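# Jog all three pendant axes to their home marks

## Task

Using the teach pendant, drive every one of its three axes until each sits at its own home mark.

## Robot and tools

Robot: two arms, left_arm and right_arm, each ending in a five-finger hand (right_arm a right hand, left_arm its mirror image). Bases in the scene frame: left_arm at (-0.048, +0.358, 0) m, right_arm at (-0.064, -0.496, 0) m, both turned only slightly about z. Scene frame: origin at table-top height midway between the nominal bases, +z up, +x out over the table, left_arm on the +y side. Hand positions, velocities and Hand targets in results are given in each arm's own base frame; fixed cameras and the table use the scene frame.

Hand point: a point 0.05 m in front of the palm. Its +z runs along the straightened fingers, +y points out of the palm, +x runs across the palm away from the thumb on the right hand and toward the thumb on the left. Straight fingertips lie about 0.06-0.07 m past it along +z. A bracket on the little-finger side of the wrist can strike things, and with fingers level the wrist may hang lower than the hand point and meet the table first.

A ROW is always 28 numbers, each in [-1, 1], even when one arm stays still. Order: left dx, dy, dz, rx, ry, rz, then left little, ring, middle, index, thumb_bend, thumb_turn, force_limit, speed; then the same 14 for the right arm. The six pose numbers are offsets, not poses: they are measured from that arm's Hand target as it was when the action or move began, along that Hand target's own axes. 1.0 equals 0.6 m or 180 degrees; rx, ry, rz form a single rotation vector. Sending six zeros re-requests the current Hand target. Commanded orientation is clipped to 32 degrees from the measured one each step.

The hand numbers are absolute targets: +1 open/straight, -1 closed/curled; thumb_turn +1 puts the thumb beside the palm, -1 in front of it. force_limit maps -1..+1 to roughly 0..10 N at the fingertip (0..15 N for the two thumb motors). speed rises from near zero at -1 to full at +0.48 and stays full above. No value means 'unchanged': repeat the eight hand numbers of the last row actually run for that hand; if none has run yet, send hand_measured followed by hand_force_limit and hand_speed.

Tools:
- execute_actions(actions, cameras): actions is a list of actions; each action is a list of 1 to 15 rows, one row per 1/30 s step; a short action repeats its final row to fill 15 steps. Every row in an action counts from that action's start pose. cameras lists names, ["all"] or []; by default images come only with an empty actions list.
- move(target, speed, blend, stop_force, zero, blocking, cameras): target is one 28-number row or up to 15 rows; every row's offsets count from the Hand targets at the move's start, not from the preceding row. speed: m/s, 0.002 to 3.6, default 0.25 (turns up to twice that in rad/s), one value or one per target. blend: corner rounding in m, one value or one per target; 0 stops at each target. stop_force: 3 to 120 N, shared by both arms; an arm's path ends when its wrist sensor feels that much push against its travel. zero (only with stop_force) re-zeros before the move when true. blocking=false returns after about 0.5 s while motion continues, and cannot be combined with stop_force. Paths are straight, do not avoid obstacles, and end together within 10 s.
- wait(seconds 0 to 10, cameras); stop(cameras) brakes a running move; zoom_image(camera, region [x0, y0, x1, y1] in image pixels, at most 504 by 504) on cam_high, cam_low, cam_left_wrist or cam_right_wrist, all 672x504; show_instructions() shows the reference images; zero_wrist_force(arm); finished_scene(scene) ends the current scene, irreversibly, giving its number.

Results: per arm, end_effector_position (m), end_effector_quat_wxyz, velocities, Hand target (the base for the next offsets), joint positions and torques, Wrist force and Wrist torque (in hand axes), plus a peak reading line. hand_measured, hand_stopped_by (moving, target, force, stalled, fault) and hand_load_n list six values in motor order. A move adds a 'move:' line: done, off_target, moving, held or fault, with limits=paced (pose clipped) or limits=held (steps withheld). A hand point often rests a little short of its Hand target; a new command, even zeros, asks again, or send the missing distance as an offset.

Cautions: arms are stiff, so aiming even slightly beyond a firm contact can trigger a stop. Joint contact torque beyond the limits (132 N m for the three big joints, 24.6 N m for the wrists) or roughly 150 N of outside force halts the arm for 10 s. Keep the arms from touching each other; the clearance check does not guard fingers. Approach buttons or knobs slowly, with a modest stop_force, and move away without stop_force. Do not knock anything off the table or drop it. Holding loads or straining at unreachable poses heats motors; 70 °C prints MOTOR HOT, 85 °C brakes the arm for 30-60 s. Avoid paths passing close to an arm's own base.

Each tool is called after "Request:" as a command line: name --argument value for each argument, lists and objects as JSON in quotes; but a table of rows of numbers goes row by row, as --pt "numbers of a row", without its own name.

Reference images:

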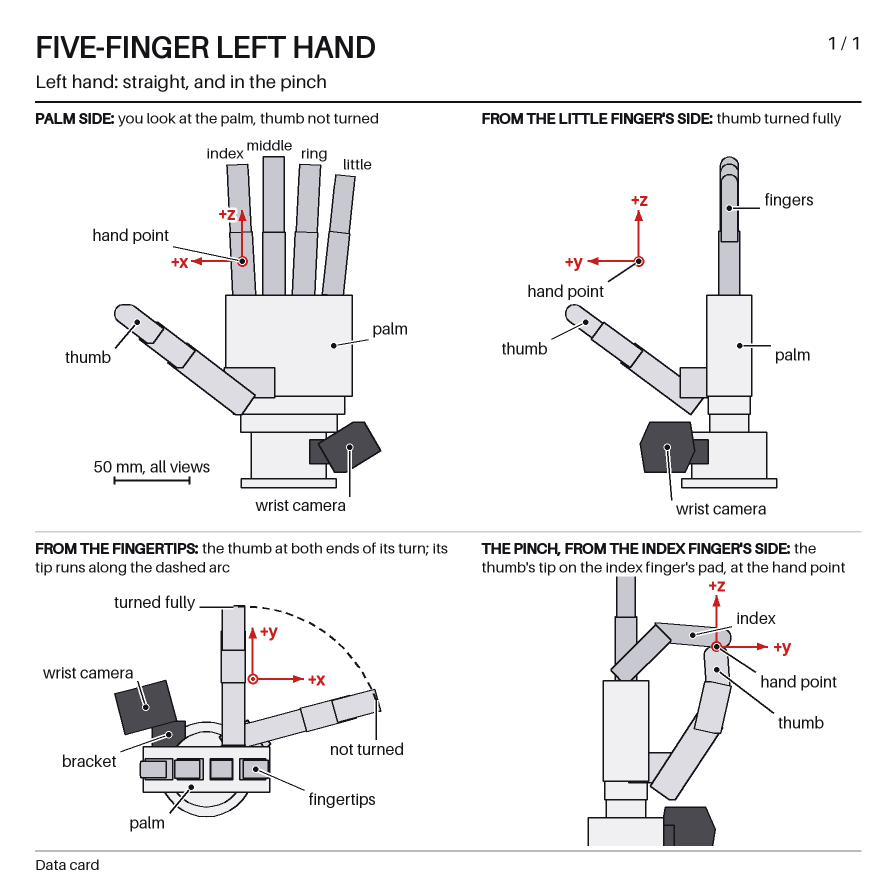

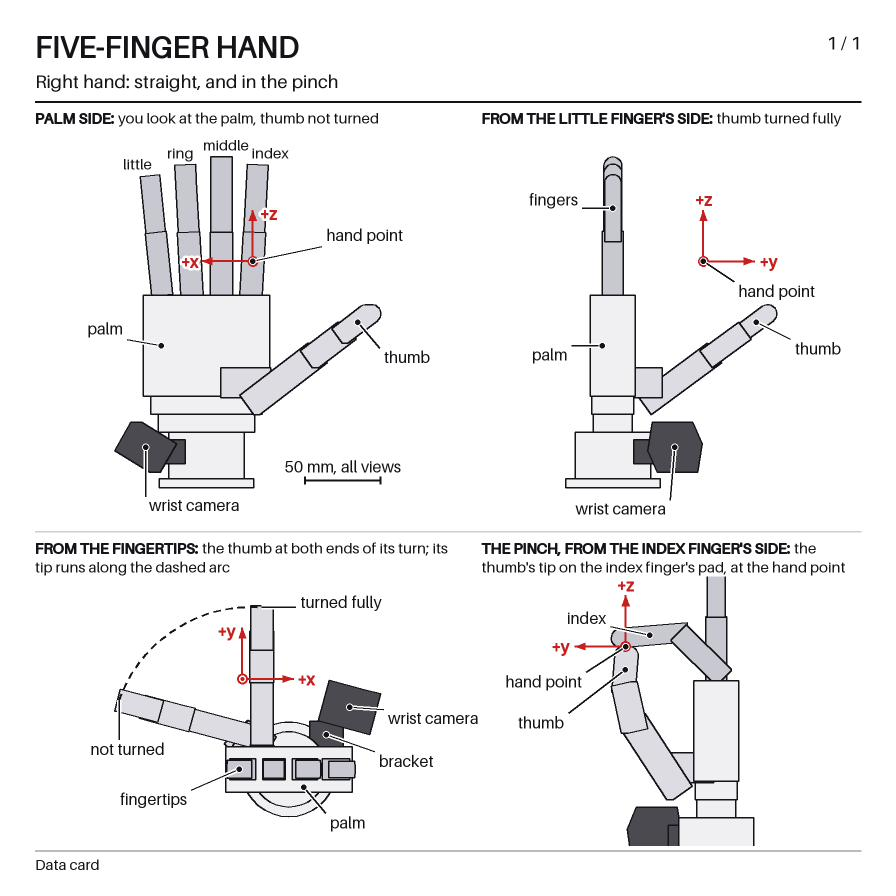

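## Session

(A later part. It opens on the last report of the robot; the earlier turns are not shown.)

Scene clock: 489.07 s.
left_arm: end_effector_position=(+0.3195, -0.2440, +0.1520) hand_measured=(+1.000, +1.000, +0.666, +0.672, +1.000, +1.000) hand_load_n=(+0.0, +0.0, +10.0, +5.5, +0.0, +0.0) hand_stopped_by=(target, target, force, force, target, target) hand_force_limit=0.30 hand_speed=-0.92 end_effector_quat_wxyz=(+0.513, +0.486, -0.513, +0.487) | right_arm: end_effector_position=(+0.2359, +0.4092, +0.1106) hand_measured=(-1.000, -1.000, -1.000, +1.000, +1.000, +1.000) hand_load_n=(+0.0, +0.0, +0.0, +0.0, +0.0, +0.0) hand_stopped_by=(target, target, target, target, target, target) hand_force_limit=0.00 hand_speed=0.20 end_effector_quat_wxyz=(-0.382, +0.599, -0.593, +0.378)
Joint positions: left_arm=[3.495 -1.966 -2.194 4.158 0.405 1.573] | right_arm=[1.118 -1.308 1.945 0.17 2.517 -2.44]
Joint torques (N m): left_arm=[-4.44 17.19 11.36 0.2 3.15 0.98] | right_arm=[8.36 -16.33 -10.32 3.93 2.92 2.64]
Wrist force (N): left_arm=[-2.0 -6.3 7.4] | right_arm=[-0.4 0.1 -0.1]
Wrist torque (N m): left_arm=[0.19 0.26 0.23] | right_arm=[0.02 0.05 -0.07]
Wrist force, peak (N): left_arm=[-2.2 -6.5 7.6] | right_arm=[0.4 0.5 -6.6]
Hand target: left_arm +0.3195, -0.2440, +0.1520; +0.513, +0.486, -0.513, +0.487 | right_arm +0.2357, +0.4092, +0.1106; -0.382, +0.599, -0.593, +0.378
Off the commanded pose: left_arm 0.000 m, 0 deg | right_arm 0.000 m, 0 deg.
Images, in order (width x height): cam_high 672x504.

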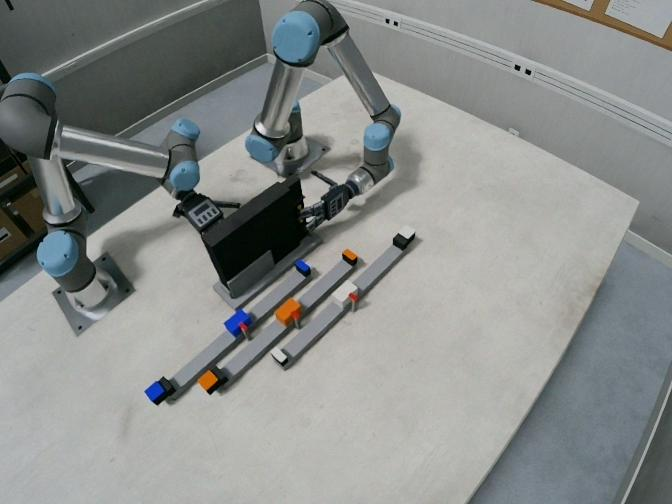

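Request:
move --target '[0,0,0,0,0,0,1,1,0.45,0.45,1,1,0.3,-0.92,0.0085,0.0692,0.0273,0,0,0,-1,-1,-1,1,1,1,0,0.2]' --speed 0.2

Request:
move --target '[0,0,0,0,0,0,1,1,0.45,0.45,1,1,0.3,-0.92,0.0002,-0.0099,0.0211,0,0,0,-1,-1,-1,1,1,1,0,0.2]' --speed 0.006 --stop_force 6

Request:
move --target '[0,0,0,0,0,0,1,1,0.45,0.45,1,1,0.3,-0.92,-0.0001,0.0056,-0.0121,0,0,0,-1,-1,-1,1,1,1,0,0.2]' --speed 0.1

Request:
move --target '[0,0,0,0,0,0,1,1,0.45,0.45,1,1,0.3,-0.92,-0.0084,-0.0716,-0.0239,0,0,0,-1,-1,-1,1,1,1,0,0.2]' --speed 0.15

Request:
execute_actions --actions '[[[0,0,0,0,0,0,1,1,0.45,0.45,1,1,0.3,-0.92,0,-0.0021,0.0045,0,0,0,-1,-1,-1,1,1,1,0,0.2]],[[0,0,0,0,0,0,1,1,0.45,0.45,1,1,0.3,-0.92,0,0,0,0,0,0,-1,-1,-1,1,1,1,0,0.2],[0,0,0,0,0,0,1,1,0.45,0.45,1,1,0.3,-0.92,0,0.0035,-0.0075,0,0,0,-1,-1,-1,1,1,1,0,0.2]]]' --cameras '["cam_high","cam_right_wrist"]'

Request:
zoom_image --camera "cam_high" --region '[260, 290, 340, 350]'

Scene clock: 500.13 s.
left_arm: end_effector_position=(+0.3195, -0.2440, +0.1520) hand_measured=(+1.000, +1.000, +0.666, +0.672, +1.000, +1.000) hand_load_n=(+0.0, +0.0, +10.0, +5.5, +0.0, +0.0) hand_stopped_by=(target, target, force, force, target, target) hand_force_limit=0.30 hand_speed=-0.92 end_effector_quat_wxyz=(+0.513, +0.486, -0.513, +0.487) | right_arm: end_effector_position=(+0.2331, +0.4040, +0.0662) hand_measured=(-1.000, -1.000, -1.000, +1.000, +1.000, +1.000) hand_load_n=(+0.0, +0.0, +0.0, +0.0, +0.0, +0.0) hand_stopped_by=(target, target, target, target, target, target) hand_force_limit=0.00 hand_speed=0.20 end_effector_quat_wxyz=(-0.382, +0.599, -0.593, +0.378)
Joint positions: left_arm=[3.495 -1.966 -2.194 4.158 0.405 1.573] | right_arm=[1.119 -1.246 2.006 0.048 2.518 -2.439]
Joint torques (N m): left_arm=[-4.39 17.82 11.47 0.2 3.04 1.16] | right_arm=[-10.66 -17.69 -9.49 -1.77 -0.29 -2.55]
Wrist force (N): left_arm=[-1.1 -5.9 7.8] | right_arm=[0.1 -0.3 0.1]
Wrist torque (N m): left_arm=[0.21 0.26 0.22] | right_arm=[-0.02 0.00 0.04]
Wrist force, peak (N): left_arm=[-2.3 -6.5 7.4] | right_arm=[-0.6 -0.6 -0.7]
Hand target: left_arm +0.3195, -0.2440, +0.1520; +0.513, +0.486, -0.513, +0.487 | right_arm +0.2331, +0.4040, +0.0661; -0.382, +0.599, -0.593, +0.378
Off the commanded pose: left_arm 0.000 m, 0 deg | right_arm 0.000 m, 0 deg.
move: done

Scene clock: 502.63 s.
left_arm: end_effector_position=(+0.3195, -0.2440, +0.1520) hand_measured=(+1.000, +1.000, +0.666, +0.672, +1.000, +1.000) hand_load_n=(+0.0, +0.0, +10.0, +5.5, +0.0, -0.5) hand_stopped_by=(target, target, force, force, target, target) hand_force_limit=0.30 hand_speed=-0.92 end_effector_quat_wxyz=(+0.513, +0.486, -0.513, +0.487) | right_arm: end_effector_position=(+0.2406, +0.4040, +0.0661) hand_measured=(-1.000, -1.000, -1.000, +1.000, +1.000, +1.000) hand_load_n=(+0.0, +0.0, +0.0, -1.0, +0.0, +0.0) hand_stopped_by=(target, target, target, target, target, target) hand_force_limit=0.00 hand_speed=0.20 end_effector_quat_wxyz=(-0.382, +0.599, -0.593, +0.378)
Joint positions: left_arm=[3.495 -1.966 -2.194 4.158 0.405 1.573] | right_arm=[1.1 -1.249 2.006 0.032 2.504 -2.462]
Joint torques (N m): left_arm=[-3.69 17.66 11.48 0.24 3.11 1.04] | right_arm=[7.96 -17.75 -10.9 3.55 2.91 2.75]
Wrist force (N): left_arm=[-2.1 -6.4 7.5] | right_arm=[0.2 1.7 -5.5]
Wrist torque (N m): left_arm=[0.19 0.25 0.23] | right_arm=[0.37 0.03 0.07]
Wrist force, peak (N): left_arm=[-2.6 -6.3 7.5] | right_arm=[0.2 0.7 -12.1]
Hand target: left_arm +0.3195, -0.2440, +0.1520; +0.513, +0.486, -0.513, +0.487 | right_arm +0.2406, +0.4040, +0.0661; -0.382, +0.599, -0.593, +0.378 (not the last commanded pose)
Off the commanded pose: left_arm 0.000 m, 0 deg | right_arm 0.006 m, 0 deg.
move: contact (right_arm)

Scene clock: 503.50 s.
left_arm: end_effector_position=(+0.3195, -0.2440, +0.1520) hand_measured=(+1.000, +1.000, +0.666, +0.672, +1.000, +1.000) hand_load_n=(+0.0, +0.0, +10.0, +5.5, +0.0, +0.0) hand_stopped_by=(target, target, force, force, target, target) hand_force_limit=0.30 hand_speed=-0.92 end_effector_quat_wxyz=(+0.513, +0.486, -0.513, +0.487) | right_arm: end_effector_position=(+0.2328, +0.4040, +0.0661) hand_measured=(-1.000, -1.000, -1.000, +1.000, +1.000, +1.000) hand_load_n=(+0.0, +0.0, +0.0, +0.0, +0.0, +0.0) hand_stopped_by=(target, target, target, target, target, target) hand_force_limit=0.00 hand_speed=0.20 end_effector_quat_wxyz=(-0.382, +0.599, -0.593, +0.378)
Joint positions: left_arm=[3.495 -1.966 -2.194 4.158 0.405 1.573] | right_arm=[1.12 -1.246 2.006 0.048 2.519 -2.438]
Joint torques (N m): left_arm=[-5.43 17.3 12.25 0.31 2.95 1.01] | right_arm=[9.66 -17.2 -20.47 4.31 2.69 2.57]
Wrist force (N): left_arm=[-2.0 -6.4 7.1] | right_arm=[-0.1 0.1 -0.2]
Wrist torque (N m): left_arm=[0.19 0.25 0.22] | right_arm=[0.05 0.04 -0.05]
Wrist force, peak (N): left_arm=[-2.1 -6.4 7.5] | right_arm=[0.6 1.1 -6.4]
Hand target: left_arm +0.3195, -0.2440, +0.1520; +0.513, +0.486, -0.513, +0.487 | right_arm +0.2326, +0.4040, +0.0661; -0.382, +0.599, -0.593, +0.378
Off the commanded pose: left_arm 0.000 m, 0 deg | right_arm 0.000 m, 0 deg.
move: done

Scene clock: 504.60 s.
left_arm: end_effector_position=(+0.3195, -0.2440, +0.1520) hand_measured=(+1.000, +1.000, +0.666, +0.672, +1.000, +1.000) hand_load_n=(+0.0, +0.0, +10.0, +5.5, +0.0, -0.5) hand_stopped_by=(target, target, force, force, target, target) hand_force_limit=0.30 hand_speed=-0.92 end_effector_quat_wxyz=(+0.513, +0.486, -0.513, +0.487) | right_arm: end_effector_position=(+0.2377, +0.4091, +0.1109) hand_measured=(-1.000, -1.000, -1.000, +1.000, +1.000, +1.000) hand_load_n=(+0.0, +0.0, +0.0, +0.0, +0.5, -0.5) hand_stopped_by=(target, target, target, target, target, target) hand_force_limit=0.00 hand_speed=0.20 end_effector_quat_wxyz=(-0.382, +0.599, -0.593, +0.378) end_effector_velocity=(+0.000, +0.000, +0.001) end_effector_angular_velocity=(-0.001, +0.001, +0.000)
Joint positions: left_arm=[3.495 -1.966 -2.194 4.158 0.405 1.573] | right_arm=[1.114 -1.31 1.945 0.167 2.514 -2.446]
Joint velocities: left_arm=[within noise] | right_arm=[0 0 -0.002 0.005 0 0.001]
Joint torques (N m): left_arm=[-4.03 17.69 11.17 0.22 3.06 1.06] | right_arm=[-11.36 -35.35 -21.52 3.99 -0.2 2.65]
Wrist force (N): left_arm=[-1.4 -6.0 7.6] | right_arm=[-0.3 -0.1 -0.3]
Wrist torque (N m): left_arm=[0.21 0.29 0.20] | right_arm=[0.02 0.06 0.02]
Wrist force, peak (N): left_arm=[-1.5 -6.2 7.9] | right_arm=[-0.7 -0.9 -0.5]
Hand target: left_arm +0.3195, -0.2440, +0.1520; +0.513, +0.486, -0.513, +0.487 | right_arm +0.2377, +0.4091, +0.1111; -0.382, +0.599, -0.593, +0.378
Off the commanded pose: left_arm 0.000 m, 0 deg | right_arm 0.000 m, 0 deg.
move: done

Scene clock: 505.80 s.
left_arm: end_effector_position=(+0.3195, -0.2440, +0.1520) hand_measured=(+1.000, +1.000, +0.666, +0.672, +1.000, +1.000) hand_load_n=(+0.0, +0.0, +10.0, +5.0, +0.0, +0.0) hand_stopped_by=(target, target, force, force, target, target) hand_force_limit=0.30 hand_speed=-0.92 end_effector_quat_wxyz=(+0.513, +0.486, -0.513, +0.487) | right_arm: end_effector_position=(+0.2358, +0.4091, +0.1111) hand_measured=(-1.000, -1.000, -1.000, +1.000, +1.000, +1.000) hand_load_n=(+0.0, +0.0, +0.0, +0.0, +0.0, +0.0) hand_stopped_by=(target, target, target, target, target, target) hand_force_limit=0.00 hand_speed=0.20 end_effector_quat_wxyz=(-0.382, +0.599, -0.593, +0.378)
Joint positions: left_arm=[3.495 -1.966 -2.194 4.158 0.405 1.573] | right_arm=[1.119 -1.309 1.945 0.171 2.518 -2.44]
Joint torques (N m): left_arm=[-4.85 17.83 11.55 0.36 3.01 0.92] | right_arm=[8.05 -16.71 -11.13 4.02 2.67 2.54]
Wrist force (N): left_arm=[-2.1 -6.2 7.4] | right_arm=[-0.7 -0.1 -0.2]
Wrist torque (N m): left_arm=[0.22 0.27 0.22] | right_arm=[0.02 0.13 -0.10]
Wrist force, peak (N): left_arm=[-1.2 -6.2 7.9] | right_arm=[1.1 0.3 -5.9]
Hand target: left_arm +0.3195, -0.2440, +0.1520; +0.513, +0.486, -0.513, +0.487 | right_arm +0.2357, +0.4091, +0.1111; -0.382, +0.599, -0.593, +0.378
Off the commanded pose: left_arm 0.000 m, 0 deg | right_arm 0.000 m, 0 deg.
camera_calibration:
cam_right_wrist: T_world_to_cam=[[-0.401871, -0.257633, -0.878706, 0.298739], [-0.568332, 0.822586, 0.0187441, -0.209359], [0.717982, 0.50693, -0.476995, -0.204282], [0, 0, 0, 1]] pos_world=[0.14774, 0.352737, 0.168986]
Images, in order (width x height): cam_high 672x504, cam_right_wrist 672x504.

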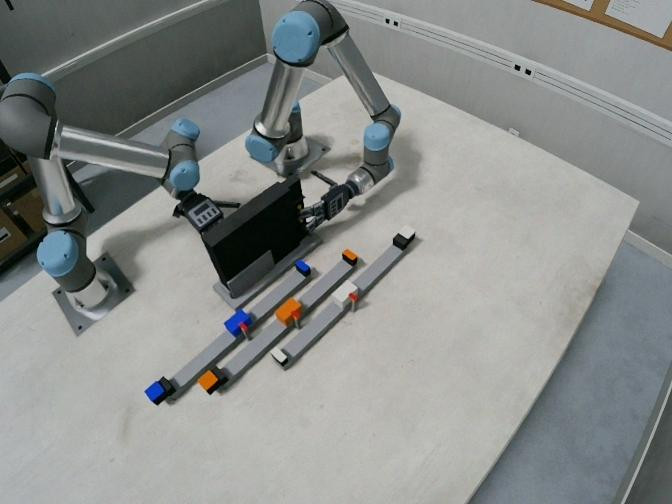

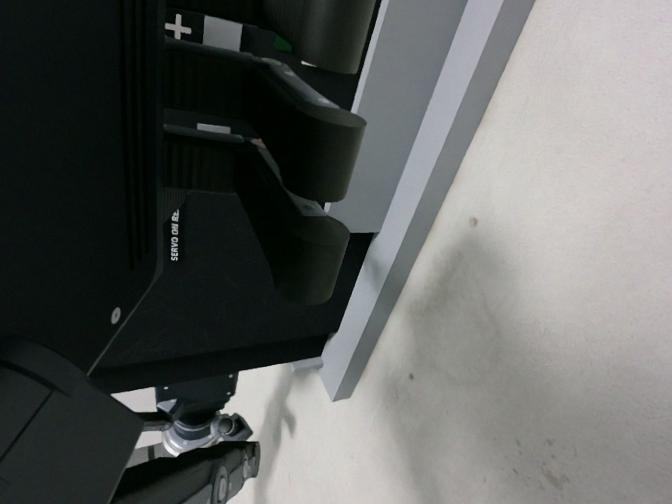

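Scaled by 6.300.

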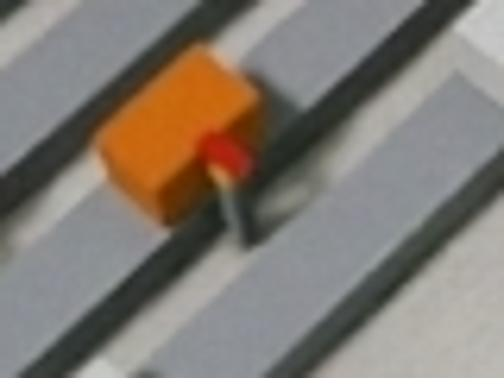

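Request:
move --target '[0,0,0,0,0,0,1,1,0.45,0.45,1,1,0.3,-0.92,0.0853,0.0673,0.0255,0,0,0,-1,-1,-1,1,1,1,0,0.2]' --speed 0.2

Request:
move --target '[0,0,0,0,0,0,1,1,0.45,0.45,1,1,0.3,-0.92,0.0002,-0.0099,0.0211,0,0,0,-1,-1,-1,1,1,1,0,0.2]' --speed 0.006 --stop_force 6

Request:
move --target '[0,0,0,0,0,0,1,1,0.45,0.45,1,1,0.3,-0.92,-0.0001,0.0056,-0.0121,0,0,0,-1,-1,-1,1,1,1,0,0.2]' --speed 0.1 --cameras '["cam_right_wrist"]'

Request:
move --target '[0,0,0,0,0,0,1,1,0.45,0.45,1,1,0.3,-0.92,-0.0852,-0.0691,-0.0213,0,0,0,-1,-1,-1,1,1,1,0,0.2]' --speed 0.15

Request:
execute_actions --actions '[[[0,0,0,0,0,0,1,1,0.45,0.45,1,1,0.3,-0.92,0,-0.0021,0.0045,0,0,0,-1,-1,-1,1,1,1,0,0.2],[0,0,0,0,0,0,1,1,0.45,0.45,1,1,0.3,-0.92,0,-0.0021,0.0045,0,0,0,-1,-1,-1,1,1,1,0,0.2],[0,0,0,0,0,0,1,1,0.45,0.45,1,1,0.3,-0.92,0,-0.0021,0.0045,0,0,0,-1,-1,-1,1,1,1,0,0.2],[0,0,0,0,0,0,1,1,0.45,0.45,1,1,0.3,-0.92,0,-0.0021,0.0045,0,0,0,-1,-1,-1,1,1,1,0,0.2],[0,0,0,0,0,0,1,1,0.45,0.45,1,1,0.3,-0.92,0,-0.0021,0.0045,0,0,0,-1,-1,-1,1,1,1,0,0.2],[0,0,0,0,0,0,1,1,0.45,0.45,1,1,0.3,-0.92,0,-0.0021,0.0045,0,0,0,-1,-1,-1,1,1,1,0,0.2],[0,0,0,0,0,0,1,1,0.45,0.45,1,1,0.3,-0.92,0,-0.0021,0.0045,0,0,0,-1,-1,-1,1,1,1,0,0.2],[0,0,0,0,0,0,1,1,0.45,0.45,1,1,0.3,-0.92,0,-0.0021,0.0045,0,0,0,-1,-1,-1,1,1,1,0,0.2],[0,0,0,0,0,0,1,1,0.45,0.45,1,1,0.3,-0.92,0,-0.0021,0.0045,0,0,0,-1,-1,-1,1,1,1,0,0.2],[0,0,0,0,0,0,1,1,0.45,0.45,1,1,0.3,-0.92,0,-0.0021,0.0045,0,0,0,-1,-1,-1,1,1,1,0,0.2],[0,0,0,0,0,0,1,1,0.45,0.45,1,1,0.3,-0.92,0,-0.0021,0.0045,0,0,0,-1,-1,-1,1,1,1,0,0.2],[0,0,0,0,0,0,1,1,0.45,0.45,1,1,0.3,-0.92,0,-0.0021,0.0045,0,0,0,-1,-1,-1,1,1,1,0,0.2],[0,0,0,0,0,0,1,1,0.45,0.45,1,1,0.3,-0.92,0,-0.0021,0.0045,0,0,0,-1,-1,-1,1,1,1,0,0.2],[0,0,0,0,0,0,1,1,0.45,0.45,1,1,0.3,-0.92,0,-0.0021,0.0045,0,0,0,-1,-1,-1,1,1,1,0,0.2],[0,0,0,0,0,0,1,1,0.45,0.45,1,1,0.3,-0.92,0,0.0014,-0.003,0,0,0,-1,-1,-1,1,1,1,0,0.2]]]' --cameras '["cam_high","cam_right_wrist"]'

Request:
zoom_image --camera "cam_high" --region '[320, 265, 400, 325]'

Scene clock: 515.97 s.
left_arm: end_effector_position=(+0.3195, -0.2440, +0.1520) hand_measured=(+1.000, +1.000, +0.666, +0.672, +1.000, +1.000) hand_load_n=(+0.0, +0.0, +9.5, +5.0, -0.5, -0.5) hand_stopped_by=(target, target, force, force, target, target) hand_force_limit=0.30 hand_speed=-0.92 end_effector_quat_wxyz=(+0.513, +0.486, -0.513, +0.487) | right_arm: end_effector_position=(+0.2331, +0.3579, +0.0681) hand_measured=(-1.000, -1.000, -1.000, +1.000, +1.000, +1.000) hand_load_n=(+0.0, +0.0, +0.0, +0.0, +0.0, +0.0) hand_stopped_by=(target, target, target, target, target, target) hand_force_limit=0.00 hand_speed=0.20 end_effector_quat_wxyz=(-0.382, +0.599, -0.593, +0.378)
Joint positions: left_arm=[3.495 -1.966 -2.194 4.158 0.405 1.573] | right_arm=[1.053 -1.362 2.145 -0.037 2.471 -2.516]
Joint torques (N m): left_arm=[-4.58 18.62 11.22 0.34 3.11 1.13] | right_arm=[-11.22 -33.26 -8.83 -2.24 -0.53 -2.71]
Wrist force (N): left_arm=[-1.7 -6.1 7.5] | right_arm=[0.1 0.1 -0.3]
Wrist torque (N m): left_arm=[0.22 0.26 0.21] | right_arm=[0.06 0.03 0.07]
Wrist force, peak (N): left_arm=[-2.3 -6.5 7.4] | right_arm=[-1.3 -0.5 -0.8]
Hand target: left_arm +0.3195, -0.2440, +0.1520; +0.513, +0.486, -0.513, +0.487 | right_arm +0.2331, +0.3579, +0.0681; -0.382, +0.599, -0.593, +0.378
Off the commanded pose: left_arm 0.000 m, 0 deg | right_arm 0.000 m, 0 deg.
move: done

Scene clock: 518.37 s.
left_arm: end_effector_position=(+0.3195, -0.2440, +0.1520) hand_measured=(+1.000, +1.000, +0.666, +0.672, +1.000, +1.000) hand_load_n=(+0.0, +0.0, +10.0, +5.0, +0.0, +0.0) hand_stopped_by=(target, target, force, force, target, target) hand_force_limit=0.30 hand_speed=-0.92 end_effector_quat_wxyz=(+0.513, +0.486, -0.513, +0.487) | right_arm: end_effector_position=(+0.2404, +0.3579, +0.0681) hand_measured=(-1.000, -1.000, -1.000, +1.000, +1.000, +1.000) hand_load_n=(+0.0, +0.0, +0.0, -1.0, +0.0, +0.0) hand_stopped_by=(target, target, target, target, target, target) hand_force_limit=0.00 hand_speed=0.20 end_effector_quat_wxyz=(-0.382, +0.599, -0.593, +0.378)
Joint positions: left_arm=[3.495 -1.966 -2.194 4.158 0.405 1.573] | right_arm=[1.031 -1.365 2.146 -0.052 2.455 -2.539]
Joint torques (N m): left_arm=[-4.66 17.79 11.22 0.57 3.08 0.99] | right_arm=[8.26 -13.57 -15.04 3.19 2.78 2.82]
Wrist force (N): left_arm=[-1.3 -6.0 7.8] | right_arm=[0.3 0.6 -6.5]
Wrist torque (N m): left_arm=[0.22 0.28 0.21] | right_arm=[0.38 0.04 0.06]
Wrist force, peak (N): left_arm=[-1.4 -6.3 7.9] | right_arm=[0.3 0.5 -11.5]
Hand target: left_arm +0.3195, -0.2440, +0.1520; +0.513, +0.486, -0.513, +0.487 | right_arm +0.2404, +0.3579, +0.0681; -0.382, +0.599, -0.593, +0.378 (not the last commanded pose)
Off the commanded pose: left_arm 0.000 m, 0 deg | right_arm 0.007 m, 0 deg.
move: contact (right_arm)

Scene clock: 519.23 s.
left_arm: end_effector_position=(+0.3195, -0.2440, +0.1520) hand_measured=(+1.000, +1.000, +0.666, +0.672, +1.000, +1.000) hand_load_n=(+0.0, +0.0, +10.0, +5.0, +0.0, -0.5) hand_stopped_by=(target, target, force, force, target, target) hand_force_limit=0.30 hand_speed=-0.92 end_effector_quat_wxyz=(+0.513, +0.486, -0.513, +0.487) | right_arm: end_effector_position=(+0.2325, +0.3578, +0.0680) hand_measured=(-1.000, -1.000, -1.000, +1.000, +1.000, +1.000) hand_load_n=(+0.5, +0.0, +0.0, +0.0, +0.0, +0.0) hand_stopped_by=(target, target, target, target, target, target) hand_force_limit=0.00 hand_speed=0.20 end_effector_quat_wxyz=(-0.382, +0.599, -0.593, +0.378)
Joint positions: left_arm=[3.495 -1.966 -2.194 4.158 0.405 1.573] | right_arm=[1.054 -1.362 2.146 -0.037 2.472 -2.515]
Joint torques (N m): left_arm=[-4.82 16.82 10.61 0.63 3.05 0.98] | right_arm=[8.9 -11.94 -20.71 4.35 2.85 2.86]
Wrist force (N): left_arm=[-1.2 -6.4 7.7] | right_arm=[0.0 -0.1 -0.3]
Wrist torque (N m): left_arm=[0.15 0.26 0.23] | right_arm=[0.03 0.03 -0.05]
Wrist force, peak (N): left_arm=[-1.2 -6.4 7.7] | right_arm=[0.3 0.6 -6.5]
Hand target: left_arm +0.3195, -0.2440, +0.1520; +0.513, +0.486, -0.513, +0.487 | right_arm +0.2324, +0.3578, +0.0681; -0.382, +0.599, -0.593, +0.378
Off the commanded pose: left_arm 0.000 m, 0 deg | right_arm 0.000 m, 0 deg.
move: done
camera_calibration:
cam_right_wrist: T_world_to_cam=[[-0.401994, -0.257829, -0.878593, 0.246474], [-0.568347, 0.822577, 0.0186521, -0.168213], [0.717902, 0.506844, -0.477207, -0.196354], [0, 0, 0, 1]] pos_world=[0.14444, 0.301438, 0.125986]
Images, in order (width x height): cam_right_wrist 672x504.

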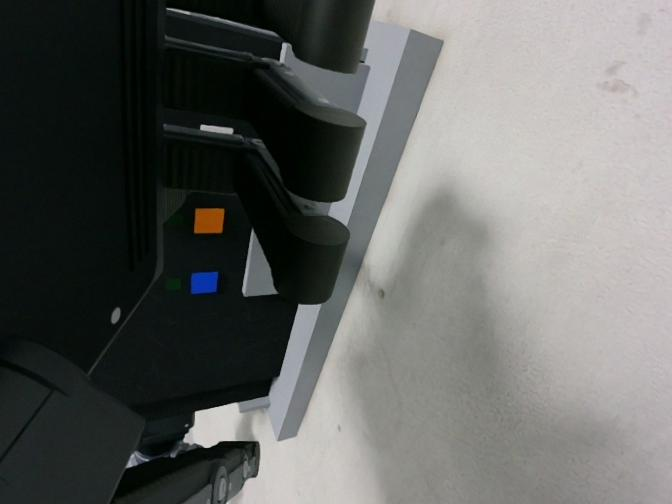

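Scene clock: 520.50 s.
left_arm: end_effector_position=(+0.3195, -0.2440, +0.1520) hand_measured=(+1.000, +1.000, +0.666, +0.672, +1.000, +1.000) hand_load_n=(+0.0, +0.0, +9.5, +5.5, +0.0, +0.0) hand_stopped_by=(target, target, force, force, target, target) hand_force_limit=0.30 hand_speed=-0.92 end_effector_quat_wxyz=(+0.513, +0.486, -0.513, +0.487) | right_arm: end_effector_position=(+0.2378, +0.4090, +0.1110) hand_measured=(-1.000, -1.000, -1.000, +1.000, +1.000, +1.000) hand_load_n=(+0.0, +0.0, +0.0, +0.0, +0.0, +0.0) hand_stopped_by=(target, target, target, target, target, target) hand_force_limit=0.00 hand_speed=0.20 end_effector_quat_wxyz=(-0.382, +0.599, -0.593, +0.378)
Joint positions: left_arm=[3.495 -1.966 -2.194 4.158 0.405 1.573] | right_arm=[1.113 -1.31 1.945 0.166 2.514 -2.446]
Joint torques (N m): left_arm=[-4.68 17.93 12.07 0.57 2.96 0.75] | right_arm=[8.86 -16.1 -21.82 4.11 2.47 2.86]
Wrist force (N): left_arm=[-1.8 -6.3 7.4] | right_arm=[-0.4 -0.4 -0.1]
Wrist torque (N m): left_arm=[0.20 0.26 0.22] | right_arm=[-0.04 0.08 -0.10]
Wrist force, peak (N): left_arm=[-2.0 -6.4 7.5] | right_arm=[-0.9 -0.1 -0.5]
Hand target: left_arm +0.3195, -0.2440, +0.1520; +0.513, +0.486, -0.513, +0.487 | right_arm +0.2378, +0.4090, +0.1110; -0.382, +0.599, -0.593, +0.378
Off the commanded pose: left_arm 0.000 m, 0 deg | right_arm 0.000 m, 0 deg.
move: done

Scene clock: 521.47 s.
left_arm: end_effector_position=(+0.3195, -0.2440, +0.1520) hand_measured=(+1.000, +1.000, +0.666, +0.672, +1.000, +1.000) hand_load_n=(+0.0, +0.0, +10.0, +5.5, +0.0, -0.5) hand_stopped_by=(target, target, force, force, target, target) hand_force_limit=0.30 hand_speed=-0.92 end_effector_quat_wxyz=(+0.513, +0.486, -0.513, +0.487) | right_arm: end_effector_position=(+0.2360, +0.4090, +0.1110) hand_measured=(-1.000, -1.000, -1.000, +1.000, +1.000, +1.000) hand_load_n=(+0.0, +0.0, +0.5, +0.0, +0.0, +0.0) hand_stopped_by=(target, target, target, target, target, target) hand_force_limit=0.00 hand_speed=0.20 end_effector_quat_wxyz=(-0.382, +0.599, -0.593, +0.378)
Joint positions: left_arm=[3.495 -1.966 -2.194 4.158 0.405 1.573] | right_arm=[1.118 -1.309 1.945 0.17 2.517 -2.441]
Joint torques (N m): left_arm=[-4.37 17.93 11.15 0.46 3.11 0.89] | right_arm=[8.04 -16.19 -8.83 3.95 2.7 2.51]
Wrist force (N): left_arm=[-1.8 -6.3 7.4] | right_arm=[-0.6 -0.1 0.0]
Wrist torque (N m): left_arm=[0.20 0.26 0.22] | right_arm=[0.00 0.10 -0.09]
Wrist force, peak (N): left_arm=[-2.0 -6.5 7.8] | right_arm=[0.7 0.9 -5.7]
Hand target: left_arm +0.3195, -0.2440, +0.1520; +0.513, +0.486, -0.513, +0.487 | right_arm +0.2358, +0.4090, +0.1110; -0.382, +0.599, -0.593, +0.378
Off the commanded pose: left_arm 0.000 m, 0 deg | right_arm 0.000 m, 0 deg.
camera_calibration:
cam_right_wrist: T_world_to_cam=[[-0.401752, -0.257787, -0.878716, 0.298743], [-0.568569, 0.822423, 0.0186793, -0.209058], [0.717861, 0.507115, -0.47698, -0.204472], [0, 0, 0, 1]] pos_world=[0.147939, 0.352637, 0.168886]
Images, in order (width x height): cam_high 672x504, cam_right_wrist 672x504.

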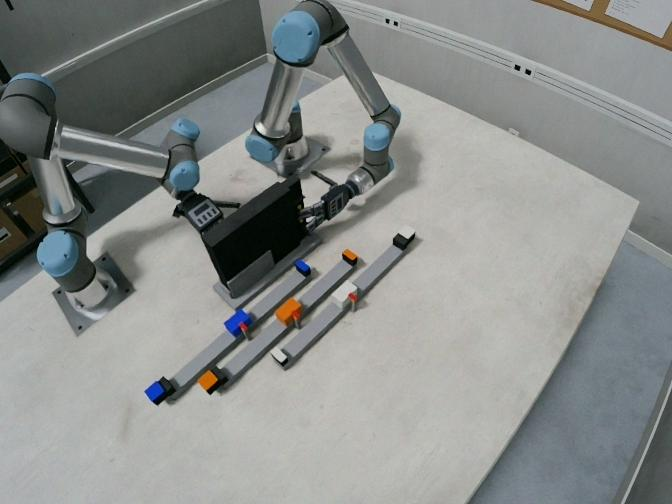

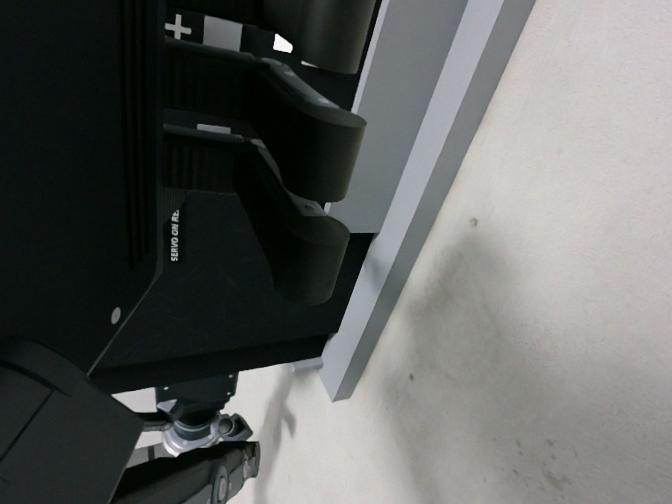

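Scaled by 6.300.

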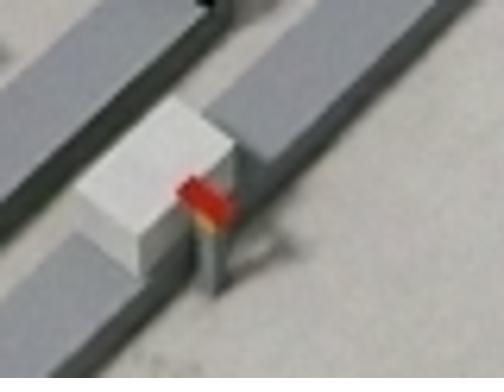

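Request:
move --pt "0 0 0 0 0 0 1 1 0.45 0.45 1 1 0.3 -0.92 -0.0011 0.0178 -0.1125 0 0 0 1 1 1 1 1 1 0 -0.2" --pt "0 0 0 0 0 0 1 1 0.45 0.45 1 1 0.3 -0.92 0.0475 -0.42 -0.3172 -0.1621 -0.1208 -0.4033 1 1 1 1 1 1 0 -0.2" --pt "0 0 0 0 0 0 1 1 0.45 0.45 1 1 0.3 -0.92 0.1857 -0.6237 0.1195 -0.1621 -0.1208 -0.4033 1 1 1 1 1 1 0 -0.2" --pt "0 0 0 0 0 0 1 1 0.45 0.45 1 1 0.3 -0.92 0.2525 -0.4350 0.2667 -0.1621 -0.1208 -0.4033 1 1 1 1 1 1 0 -0.2" --speed 0.4 --blend '[0.02,0.05,0.05,0]' --cameras '["cam_right_wrist"]'

Request:
zoom_image --camera "cam_right_wrist" --region '[318, 230, 354, 266]'

Request:
move --target '[0,0,0,0,0,0,1,1,0.45,0.45,1,1,0.3,-0.92,0.0558,-0.2169,0.0643,0,0,0,1,1,1,1,1,1,0,-0.2]' --speed 0.3 --cameras '["cam_right_wrist"]'

Request:
zoom_image --camera "cam_right_wrist" --region '[320, 234, 356, 270]'

Request:
move --target '[0,0,0,0,0,0,1,1,0.45,0.45,1,1,0.3,-0.92,-0.1606,-0.1963,0.1310,0,0,0,1,1,1,1,1,1,0,-0.2]' --speed 0.3 --cameras '["cam_right_wrist"]'

Request:
zoom_image --camera "cam_right_wrist" --region '[340, 120, 380, 160]'

Scene clock: 531.83 s.
left_arm: end_effector_position=(+0.3195, -0.2440, +0.1520) hand_measured=(+1.000, +1.000, +0.666, +0.672, +1.000, +1.000) hand_load_n=(+0.0, +0.0, +9.5, +5.5, +0.0, +0.0) hand_stopped_by=(target, target, force, force, target, target) hand_force_limit=0.30 hand_speed=-0.92 end_effector_quat_wxyz=(+0.513, +0.486, -0.513, +0.487) | right_arm: end_effector_position=(+0.4925, +0.2603, +0.2803) hand_measured=(+1.000, +1.000, +1.000, +1.000, +1.000, +1.000) hand_load_n=(-0.5, +0.0, -0.5, +0.0, +0.0, +0.0) hand_stopped_by=(target, target, target, target, target, target) hand_force_limit=0.00 hand_speed=-0.20 end_effector_quat_wxyz=(-0.033, +0.955, -0.124, +0.266)
Joint positions: left_arm=[3.495 -1.966 -2.194 4.158 0.405 1.573] | right_arm=[0.394 -1.118 1.063 1.118 1.773 -4.114]
Joint torques (N m): left_arm=[-5.44 17.61 11.99 0.6 3.1 0.92] | right_arm=[-11.6 -46.25 -12.59 -1.65 -0.78 -2.39]
Wrist force (N): left_arm=[-1.8 -6.2 7.4] | right_arm=[0.2 0.5 0.4]
Wrist torque (N m): left_arm=[0.20 0.26 0.21] | right_arm=[-0.26 0.13 0.09]
Wrist force, peak (N): left_arm=[-1.5 -6.4 7.8] | right_arm=[0.3 1.2 1.8]
Hand target: left_arm +0.3195, -0.2440, +0.1520; +0.513, +0.486, -0.513, +0.487 | right_arm +0.4925, +0.2603, +0.2802; -0.033, +0.955, -0.123, +0.266
Off the commanded pose: left_arm 0.000 m, 0 deg | right_arm 0.000 m, 0 deg.
move: done
camera_calibration:
cam_right_wrist: T_world_to_cam=[[0.0000346706, -0.999999, -0.00124574, 0.261614], [-0.999999, -0.0000329384, -0.00139047, 0.488038], [0.00139043, 0.00124578, -0.999998, 0.398729], [0, 0, 0, 1]] pos_world=[0.487474, 0.261133, 0.399733]
Images, in order (width x height): cam_right_wrist 672x504.

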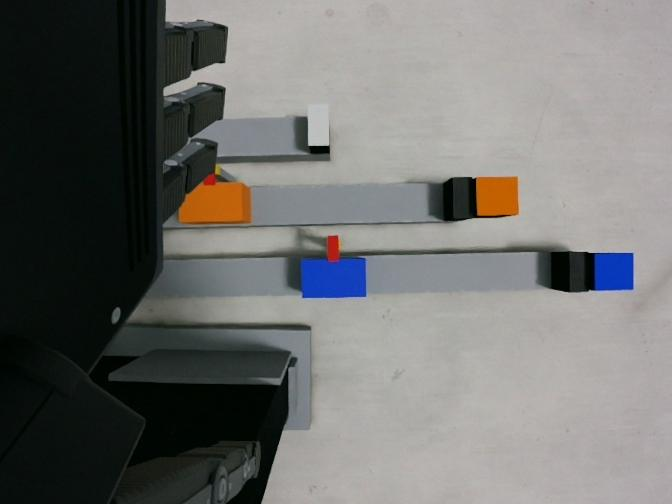

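Scaled by 14.000.

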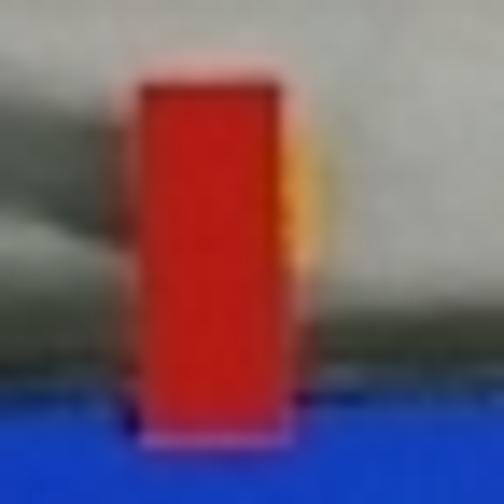

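Scene clock: 533.83 s.
left_arm: end_effector_position=(+0.3195, -0.2440, +0.1520) hand_measured=(+1.000, +1.000, +0.666, +0.672, +1.000, +1.000) hand_load_n=(+0.0, +0.0, +10.0, +5.5, +0.0, +0.0) hand_stopped_by=(target, target, force, force, target, target) hand_force_limit=0.30 hand_speed=-0.92 end_effector_quat_wxyz=(+0.513, +0.486, -0.513, +0.487) | right_arm: end_effector_position=(+0.5677, +0.3769, +0.2801) hand_measured=(+1.000, +1.000, +1.000, +1.000, +1.000, +1.000) hand_load_n=(+0.0, +0.0, +0.0, +0.0, +0.0, +0.0) hand_stopped_by=(target, target, target, target, target, target) hand_force_limit=0.00 hand_speed=-0.20 end_effector_quat_wxyz=(-0.037, +0.954, -0.122, +0.271)
Joint positions: left_arm=[3.495 -1.966 -2.194 4.158 0.405 1.573] | right_arm=[0.521 -0.538 0.05 1.565 1.832 -4.003]
Joint torques (N m): left_arm=[-5.44 18.14 11.12 0.45 3.1 0.82] | right_arm=[8.33 -42.48 -24.86 4.28 2.08 2.63]
Wrist force (N): left_arm=[-2.2 -6.2 7.3] | right_arm=[0.6 1.0 0.1]
Wrist torque (N m): left_arm=[0.21 0.27 0.22] | right_arm=[-0.17 0.05 0.01]
Wrist force, peak (N): left_arm=[-1.7 -6.5 7.7] | right_arm=[0.3 1.7 0.3]
Hand target: left_arm +0.3195, -0.2440, +0.1520; +0.513, +0.486, -0.513, +0.487 | right_arm +0.5686, +0.3775, +0.2807; -0.033, +0.955, -0.123, +0.266
Off the commanded pose: left_arm 0.000 m, 0 deg | right_arm 0.001 m, 1 deg.
move: done
camera_calibration:
cam_right_wrist: T_world_to_cam=[[0.00448629, -0.999965, -0.00711591, 0.377326], [-0.999923, -0.00440349, -0.0116091, 0.567797], [0.0115773, 0.00716745, -0.999907, 0.390193], [0, 0, 0, 1]] pos_world=[0.561543, 0.377016, 0.399433]
Images, in order (width x height): cam_right_wrist 672x504.

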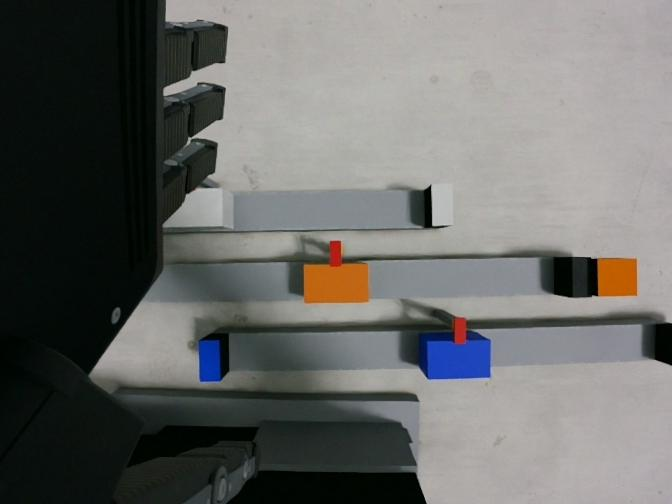

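Scaled by 14.000.

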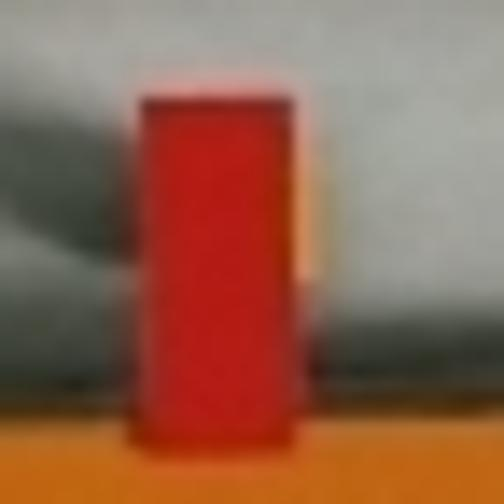

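Scene clock: 535.27 s.
left_arm: end_effector_position=(+0.3195, -0.2440, +0.1520) hand_measured=(+1.000, +1.000, +0.666, +0.672, +1.000, +1.000) hand_load_n=(+0.0, +0.0, +10.0, +5.5, +0.0, +0.0) hand_stopped_by=(target, target, force, force, target, target) hand_force_limit=0.30 hand_speed=-0.92 end_effector_quat_wxyz=(+0.513, +0.486, -0.513, +0.487) | right_arm: end_effector_position=(+0.5544, +0.5145, +0.1799) hand_measured=(+1.000, +1.000, +1.000, +1.000, +1.000, +1.000) hand_load_n=(+0.0, +0.0, +0.0, +0.0, +0.0, +0.0) hand_stopped_by=(target, target, target, target, target, target) hand_force_limit=0.00 hand_speed=-0.20 end_effector_quat_wxyz=(-0.096, +0.939, -0.105, +0.313)
Joint positions: left_arm=[3.495 -1.966 -2.194 4.158 0.405 1.573] | right_arm=[0.695 -0.396 0.035 1.329 1.877 -3.891]
Joint torques (N m): left_arm=[-5.76 17.98 11.63 0.61 3.07 0.76] | right_arm=[8.81 -46.81 -24.39 -2.02 -0.9 2.7]
Wrist force (N): left_arm=[-1.7 -6.3 7.5] | right_arm=[1.1 0.4 0.0]
Wrist torque (N m): left_arm=[0.18 0.29 0.21] | right_arm=[-0.22 -0.01 0.02]
Wrist force, peak (N): left_arm=[-1.3 -6.3 7.9] | right_arm=[1.5 1.5 0.2]
Hand target: left_arm +0.3195, -0.2440, +0.1520; +0.513, +0.486, -0.513, +0.487 | right_arm +0.5552, +0.5157, +0.1804; -0.033, +0.955, -0.123, +0.266
Off the commanded pose: left_arm 0.000 m, 0 deg | right_arm 0.001 m, 9 deg.
elbow stopped short (right arm): the move would have taken joint 3 (elbow) straighter than the controller allows.
move: off_target (right_arm)
camera_calibration:
cam_right_wrist: T_world_to_cam=[[0.0677329, -0.99296, -0.0971755, 0.491807], [-0.991277, -0.0559392, -0.119337, 0.594953], [0.113061, 0.104411, -0.988087, 0.18085], [0, 0, 0, 1]] pos_world=[0.536005, 0.502743, 0.297487]
Images, in order (width x height): cam_right_wrist 672x504.

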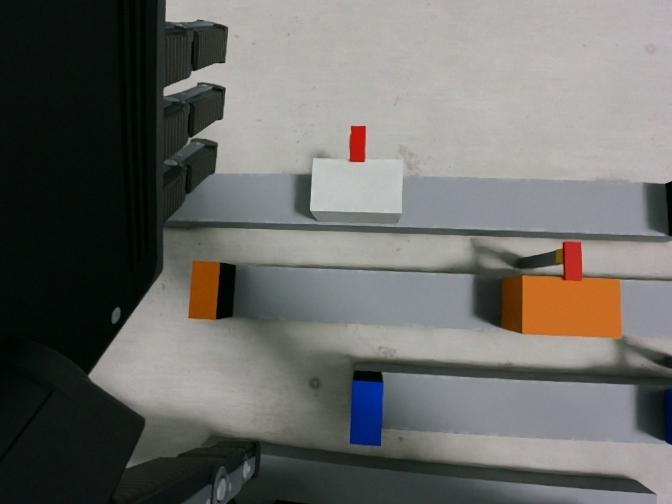

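Scaled by 12.600.

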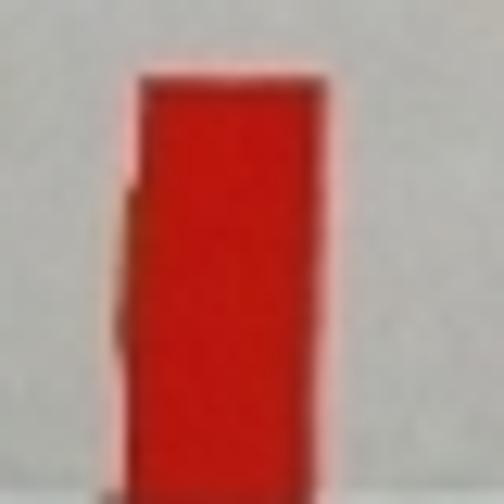

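Request:
move --pt "0 0 0 0 0 0 1 1 0.45 0.45 1 1 0.3 -0.92 0.1637 0.1232 -0.3892 0 0 0 -1 -1 -1 1 1 1 0 0.2" --pt "0 0 0 0 0 0 1 1 0.45 0.45 1 1 0.3 -0.92 -0.2878 0.2595 -0.6735 0.1621 0.1208 0.4033 -1 -1 -1 1 1 1 0 0.2" --pt "0 0 0 0 0 0 1 1 0.45 0.45 1 1 0.3 -0.92 -0.5272 0.3312 -0.2593 0.1621 0.1208 0.4033 -1 -1 -1 1 1 1 0 0.2" --pt "0 0 0 0 0 0 1 1 0.45 0.45 1 1 0.3 -0.92 -0.4935 0.3220 -0.1138 0.1621 0.1208 0.4033 -1 -1 -1 1 1 1 0 0.2" --speed '[0.4,0.4,0.4,0.2]' --blend '[0.04,0.05,0.02,0]'

Request:
move --target '[0,0,0,0,0,0,1,1,0.45,0.45,1,1,0.3,-0.92,0.0002,-0.0099,0.0211,0,0,0,-1,-1,-1,1,1,1,0,0.2]' --speed 0.006 --stop_force 6

Request:
move --target '[0,0,0,0,0,0,1,1,0.45,0.45,1,1,0.3,-0.92,-0.0001,0.0056,-0.0121,0,0,0,-1,-1,-1,1,1,1,0,0.2]' --speed 0.1 --cameras '["cam_right_wrist"]'

Request:
move --target '[0,0,0,0,0,0,1,1,0.45,0.45,1,1,0.3,-0.92,0.0679,-0.0720,-0.0255,0,0,0,-1,-1,-1,1,1,1,0,0.2]' --speed 0.15

Scene clock: 565.50 s.
left_arm: end_effector_position=(+0.3195, -0.2440, +0.1520) hand_measured=(+1.000, +1.000, +0.666, +0.672, +1.000, +1.000) hand_load_n=(+0.0, +0.0, +10.0, +5.5, +0.0, +0.0) hand_stopped_by=(target, target, force, force, target, target) hand_force_limit=0.30 hand_speed=-0.92 end_effector_quat_wxyz=(+0.513, +0.486, -0.513, +0.487) | right_arm: end_effector_position=(+0.2326, +0.4040, +0.0657) hand_measured=(-1.000, -1.000, -1.000, +1.000, +1.000, +1.000) hand_load_n=(+0.0, +0.0, +0.0, -0.5, +0.0, +0.0) hand_stopped_by=(target, target, target, target, target, target) hand_force_limit=0.00 hand_speed=0.20 end_effector_quat_wxyz=(-0.382, +0.599, -0.593, +0.378) end_effector_velocity=(+0.000, +0.000, -0.001) end_effector_angular_velocity=(+0.000, -0.001, +0.001)
Joint positions: left_arm=[3.495 -1.966 -2.194 4.158 0.405 1.573] | right_arm=[1.12 -1.245 2.006 0.048 2.519 -2.437]
Joint velocities: left_arm=[within noise] | right_arm=[-0.001 0 0.002 -0.005 -0.001 -0.003]
Joint torques (N m): left_arm=[-5.28 18.26 11.86 0.84 3.1 0.8] | right_arm=[-11.72 -24.91 -8.25 -2.11 -0.41 -2.46]
Wrist force (N): left_arm=[-1.7 -6.1 7.7] | right_arm=[-0.2 -0.1 -0.2]
Wrist torque (N m): left_arm=[0.20 0.29 0.21] | right_arm=[0.04 0.07 0.04]
Wrist force, peak (N): left_arm=[-1.7 -6.5 7.7] | right_arm=[1.8 0.7 -0.8]
Hand target: left_arm +0.3195, -0.2440, +0.1520; +0.513, +0.486, -0.513, +0.487 | right_arm +0.2327, +0.4041, +0.0656; -0.382, +0.599, -0.593, +0.378
Off the commanded pose: left_arm 0.000 m, 0 deg | right_arm 0.000 m, 0 deg.
elbow stopped short (right arm): the move would have taken joint 3 (elbow) straighter than the controller allows.
move: done

Scene clock: 568.03 s.
left_arm: end_effector_position=(+0.3195, -0.2440, +0.1520) hand_measured=(+1.000, +1.000, +0.666, +0.672, +1.000, +1.000) hand_load_n=(+0.0, +0.0, +10.0, +5.5, +0.0, +0.0) hand_stopped_by=(target, target, force, force, target, target) hand_force_limit=0.30 hand_speed=-0.92 end_effector_quat_wxyz=(+0.513, +0.486, -0.513, +0.487) | right_arm: end_effector_position=(+0.2406, +0.4041, +0.0657) hand_measured=(-1.000, -1.000, -1.000, +1.000, +1.000, +1.000) hand_load_n=(+0.0, +0.0, +0.5, -1.0, +0.0, +0.0) hand_stopped_by=(target, target, target, target, target, target) hand_force_limit=0.00 hand_speed=0.20 end_effector_quat_wxyz=(-0.382, +0.599, -0.593, +0.378)
Joint positions: left_arm=[3.495 -1.966 -2.194 4.158 0.405 1.573] | right_arm=[1.1 -1.249 2.006 0.031 2.505 -2.462]
Joint torques (N m): left_arm=[-5.34 17.2 11.1 0.74 3.26 0.69] | right_arm=[7.6 -17.59 -10.4 3.4 2.92 2.78]
Wrist force (N): left_arm=[-1.3 -6.2 7.5] | right_arm=[0.7 0.7 -6.5]
Wrist torque (N m): left_arm=[0.21 0.27 0.22] | right_arm=[0.36 0.01 0.07]
Wrist force, peak (N): left_arm=[-1.9 -6.4 7.9] | right_arm=[0.3 1.0 -12.0]
Hand target: left_arm +0.3195, -0.2440, +0.1520; +0.513, +0.486, -0.513, +0.487 | right_arm +0.2406, +0.4041, +0.0657; -0.382, +0.599, -0.593, +0.378 (not the last commanded pose)
Off the commanded pose: left_arm 0.000 m, 0 deg | right_arm 0.006 m, 0 deg.
move: contact (right_arm)

Scene clock: 568.90 s.
left_arm: end_effector_position=(+0.3195, -0.2440, +0.1520) hand_measured=(+1.000, +1.000, +0.666, +0.672, +1.000, +1.000) hand_load_n=(+0.0, +0.0, +10.0, +5.5, +0.0, +0.0) hand_stopped_by=(target, target, force, force, target, target) hand_force_limit=0.30 hand_speed=-0.92 end_effector_quat_wxyz=(+0.513, +0.486, -0.513, +0.487) | right_arm: end_effector_position=(+0.2328, +0.4040, +0.0657) hand_measured=(-1.000, -1.000, -1.000, +1.000, +1.000, +1.000) hand_load_n=(+0.0, +0.0, +0.0, +0.0, +0.0, +0.0) hand_stopped_by=(target, target, target, target, target, target) hand_force_limit=0.00 hand_speed=0.20 end_effector_quat_wxyz=(-0.382, +0.599, -0.593, +0.378)
Joint positions: left_arm=[3.495 -1.966 -2.194 4.158 0.405 1.573] | right_arm=[1.12 -1.245 2.006 0.048 2.519 -2.438]
Joint torques (N m): left_arm=[-5.52 18.32 10.73 0.72 3.12 0.72] | right_arm=[8.54 -17.88 -20.32 4.21 2.83 2.89]
Wrist force (N): left_arm=[-1.1 -6.3 7.5] | right_arm=[-0.1 -0.2 -0.1]
Wrist torque (N m): left_arm=[0.17 0.25 0.23] | right_arm=[0.03 0.03 -0.06]
Wrist force, peak (N): left_arm=[-1.7 -6.4 7.7] | right_arm=[0.3 1.0 -6.1]
Hand target: left_arm +0.3195, -0.2440, +0.1520; +0.513, +0.486, -0.513, +0.487 | right_arm +0.2326, +0.4040, +0.0657; -0.382, +0.599, -0.593, +0.378
Off the commanded pose: left_arm 0.000 m, 0 deg | right_arm 0.000 m, 0 deg.
move: done
camera_calibration:
cam_right_wrist: T_world_to_cam=[[-0.401988, -0.257775, -0.878611, 0.256406], [-0.568289, 0.822617, 0.018661, -0.206107], [0.71795, 0.506807, -0.477173, -0.22118], [0, 0, 0, 1]] pos_world=[0.14474, 0.347738, 0.123586]
Images, in order (width x height): cam_right_wrist 672x504.

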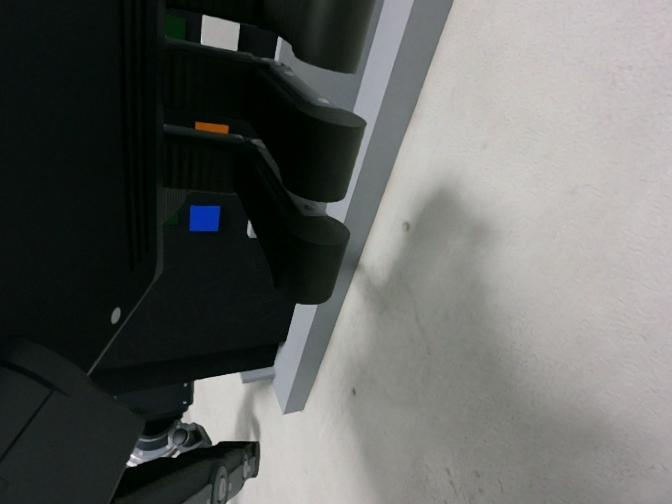

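Scene clock: 570.07 s.
left_arm: end_effector_position=(+0.3195, -0.2440, +0.1520) hand_measured=(+1.000, +1.000, +0.666, +0.672, +1.000, +1.000) hand_load_n=(+0.0, +0.0, +9.5, +5.5, +0.0, +0.0) hand_stopped_by=(target, target, force, force, target, target) hand_force_limit=0.30 hand_speed=-0.92 end_effector_quat_wxyz=(+0.513, +0.486, -0.513, +0.487) | right_arm: end_effector_position=(+0.2374, +0.3635, +0.1112) hand_measured=(-1.000, -1.000, -1.000, +1.000, +1.000, +1.000) hand_load_n=(+0.0, +0.0, +0.0, +0.0, +0.0, +0.0) hand_stopped_by=(target, target, target, target, target, target) hand_force_limit=0.00 hand_speed=0.20 end_effector_quat_wxyz=(-0.382, +0.599, -0.593, +0.378)
Joint positions: left_arm=[3.495 -1.966 -2.194 4.158 0.405 1.573] | right_arm=[1.049 -1.427 2.08 0.09 2.468 -2.52]
Joint torques (N m): left_arm=[-5.85 17.93 10.51 0.72 3.08 0.81] | right_arm=[-11.83 -30.46 -8.22 3.77 -0.63 -2.54]
Wrist force (N): left_arm=[-1.5 -6.0 7.3] | right_arm=[0.0 0.1 -0.4]
Wrist torque (N m): left_arm=[0.24 0.25 0.22] | right_arm=[0.04 0.02 0.05]
Wrist force, peak (N): left_arm=[-1.5 -6.3 7.7] | right_arm=[-0.3 0.7 0.2]
Hand target: left_arm +0.3195, -0.2440, +0.1520; +0.513, +0.486, -0.513, +0.487 | right_arm +0.2374, +0.3634, +0.1113; -0.382, +0.599, -0.593, +0.378
Off the commanded pose: left_arm 0.000 m, 0 deg | right_arm 0.000 m, 0 deg.
move: done


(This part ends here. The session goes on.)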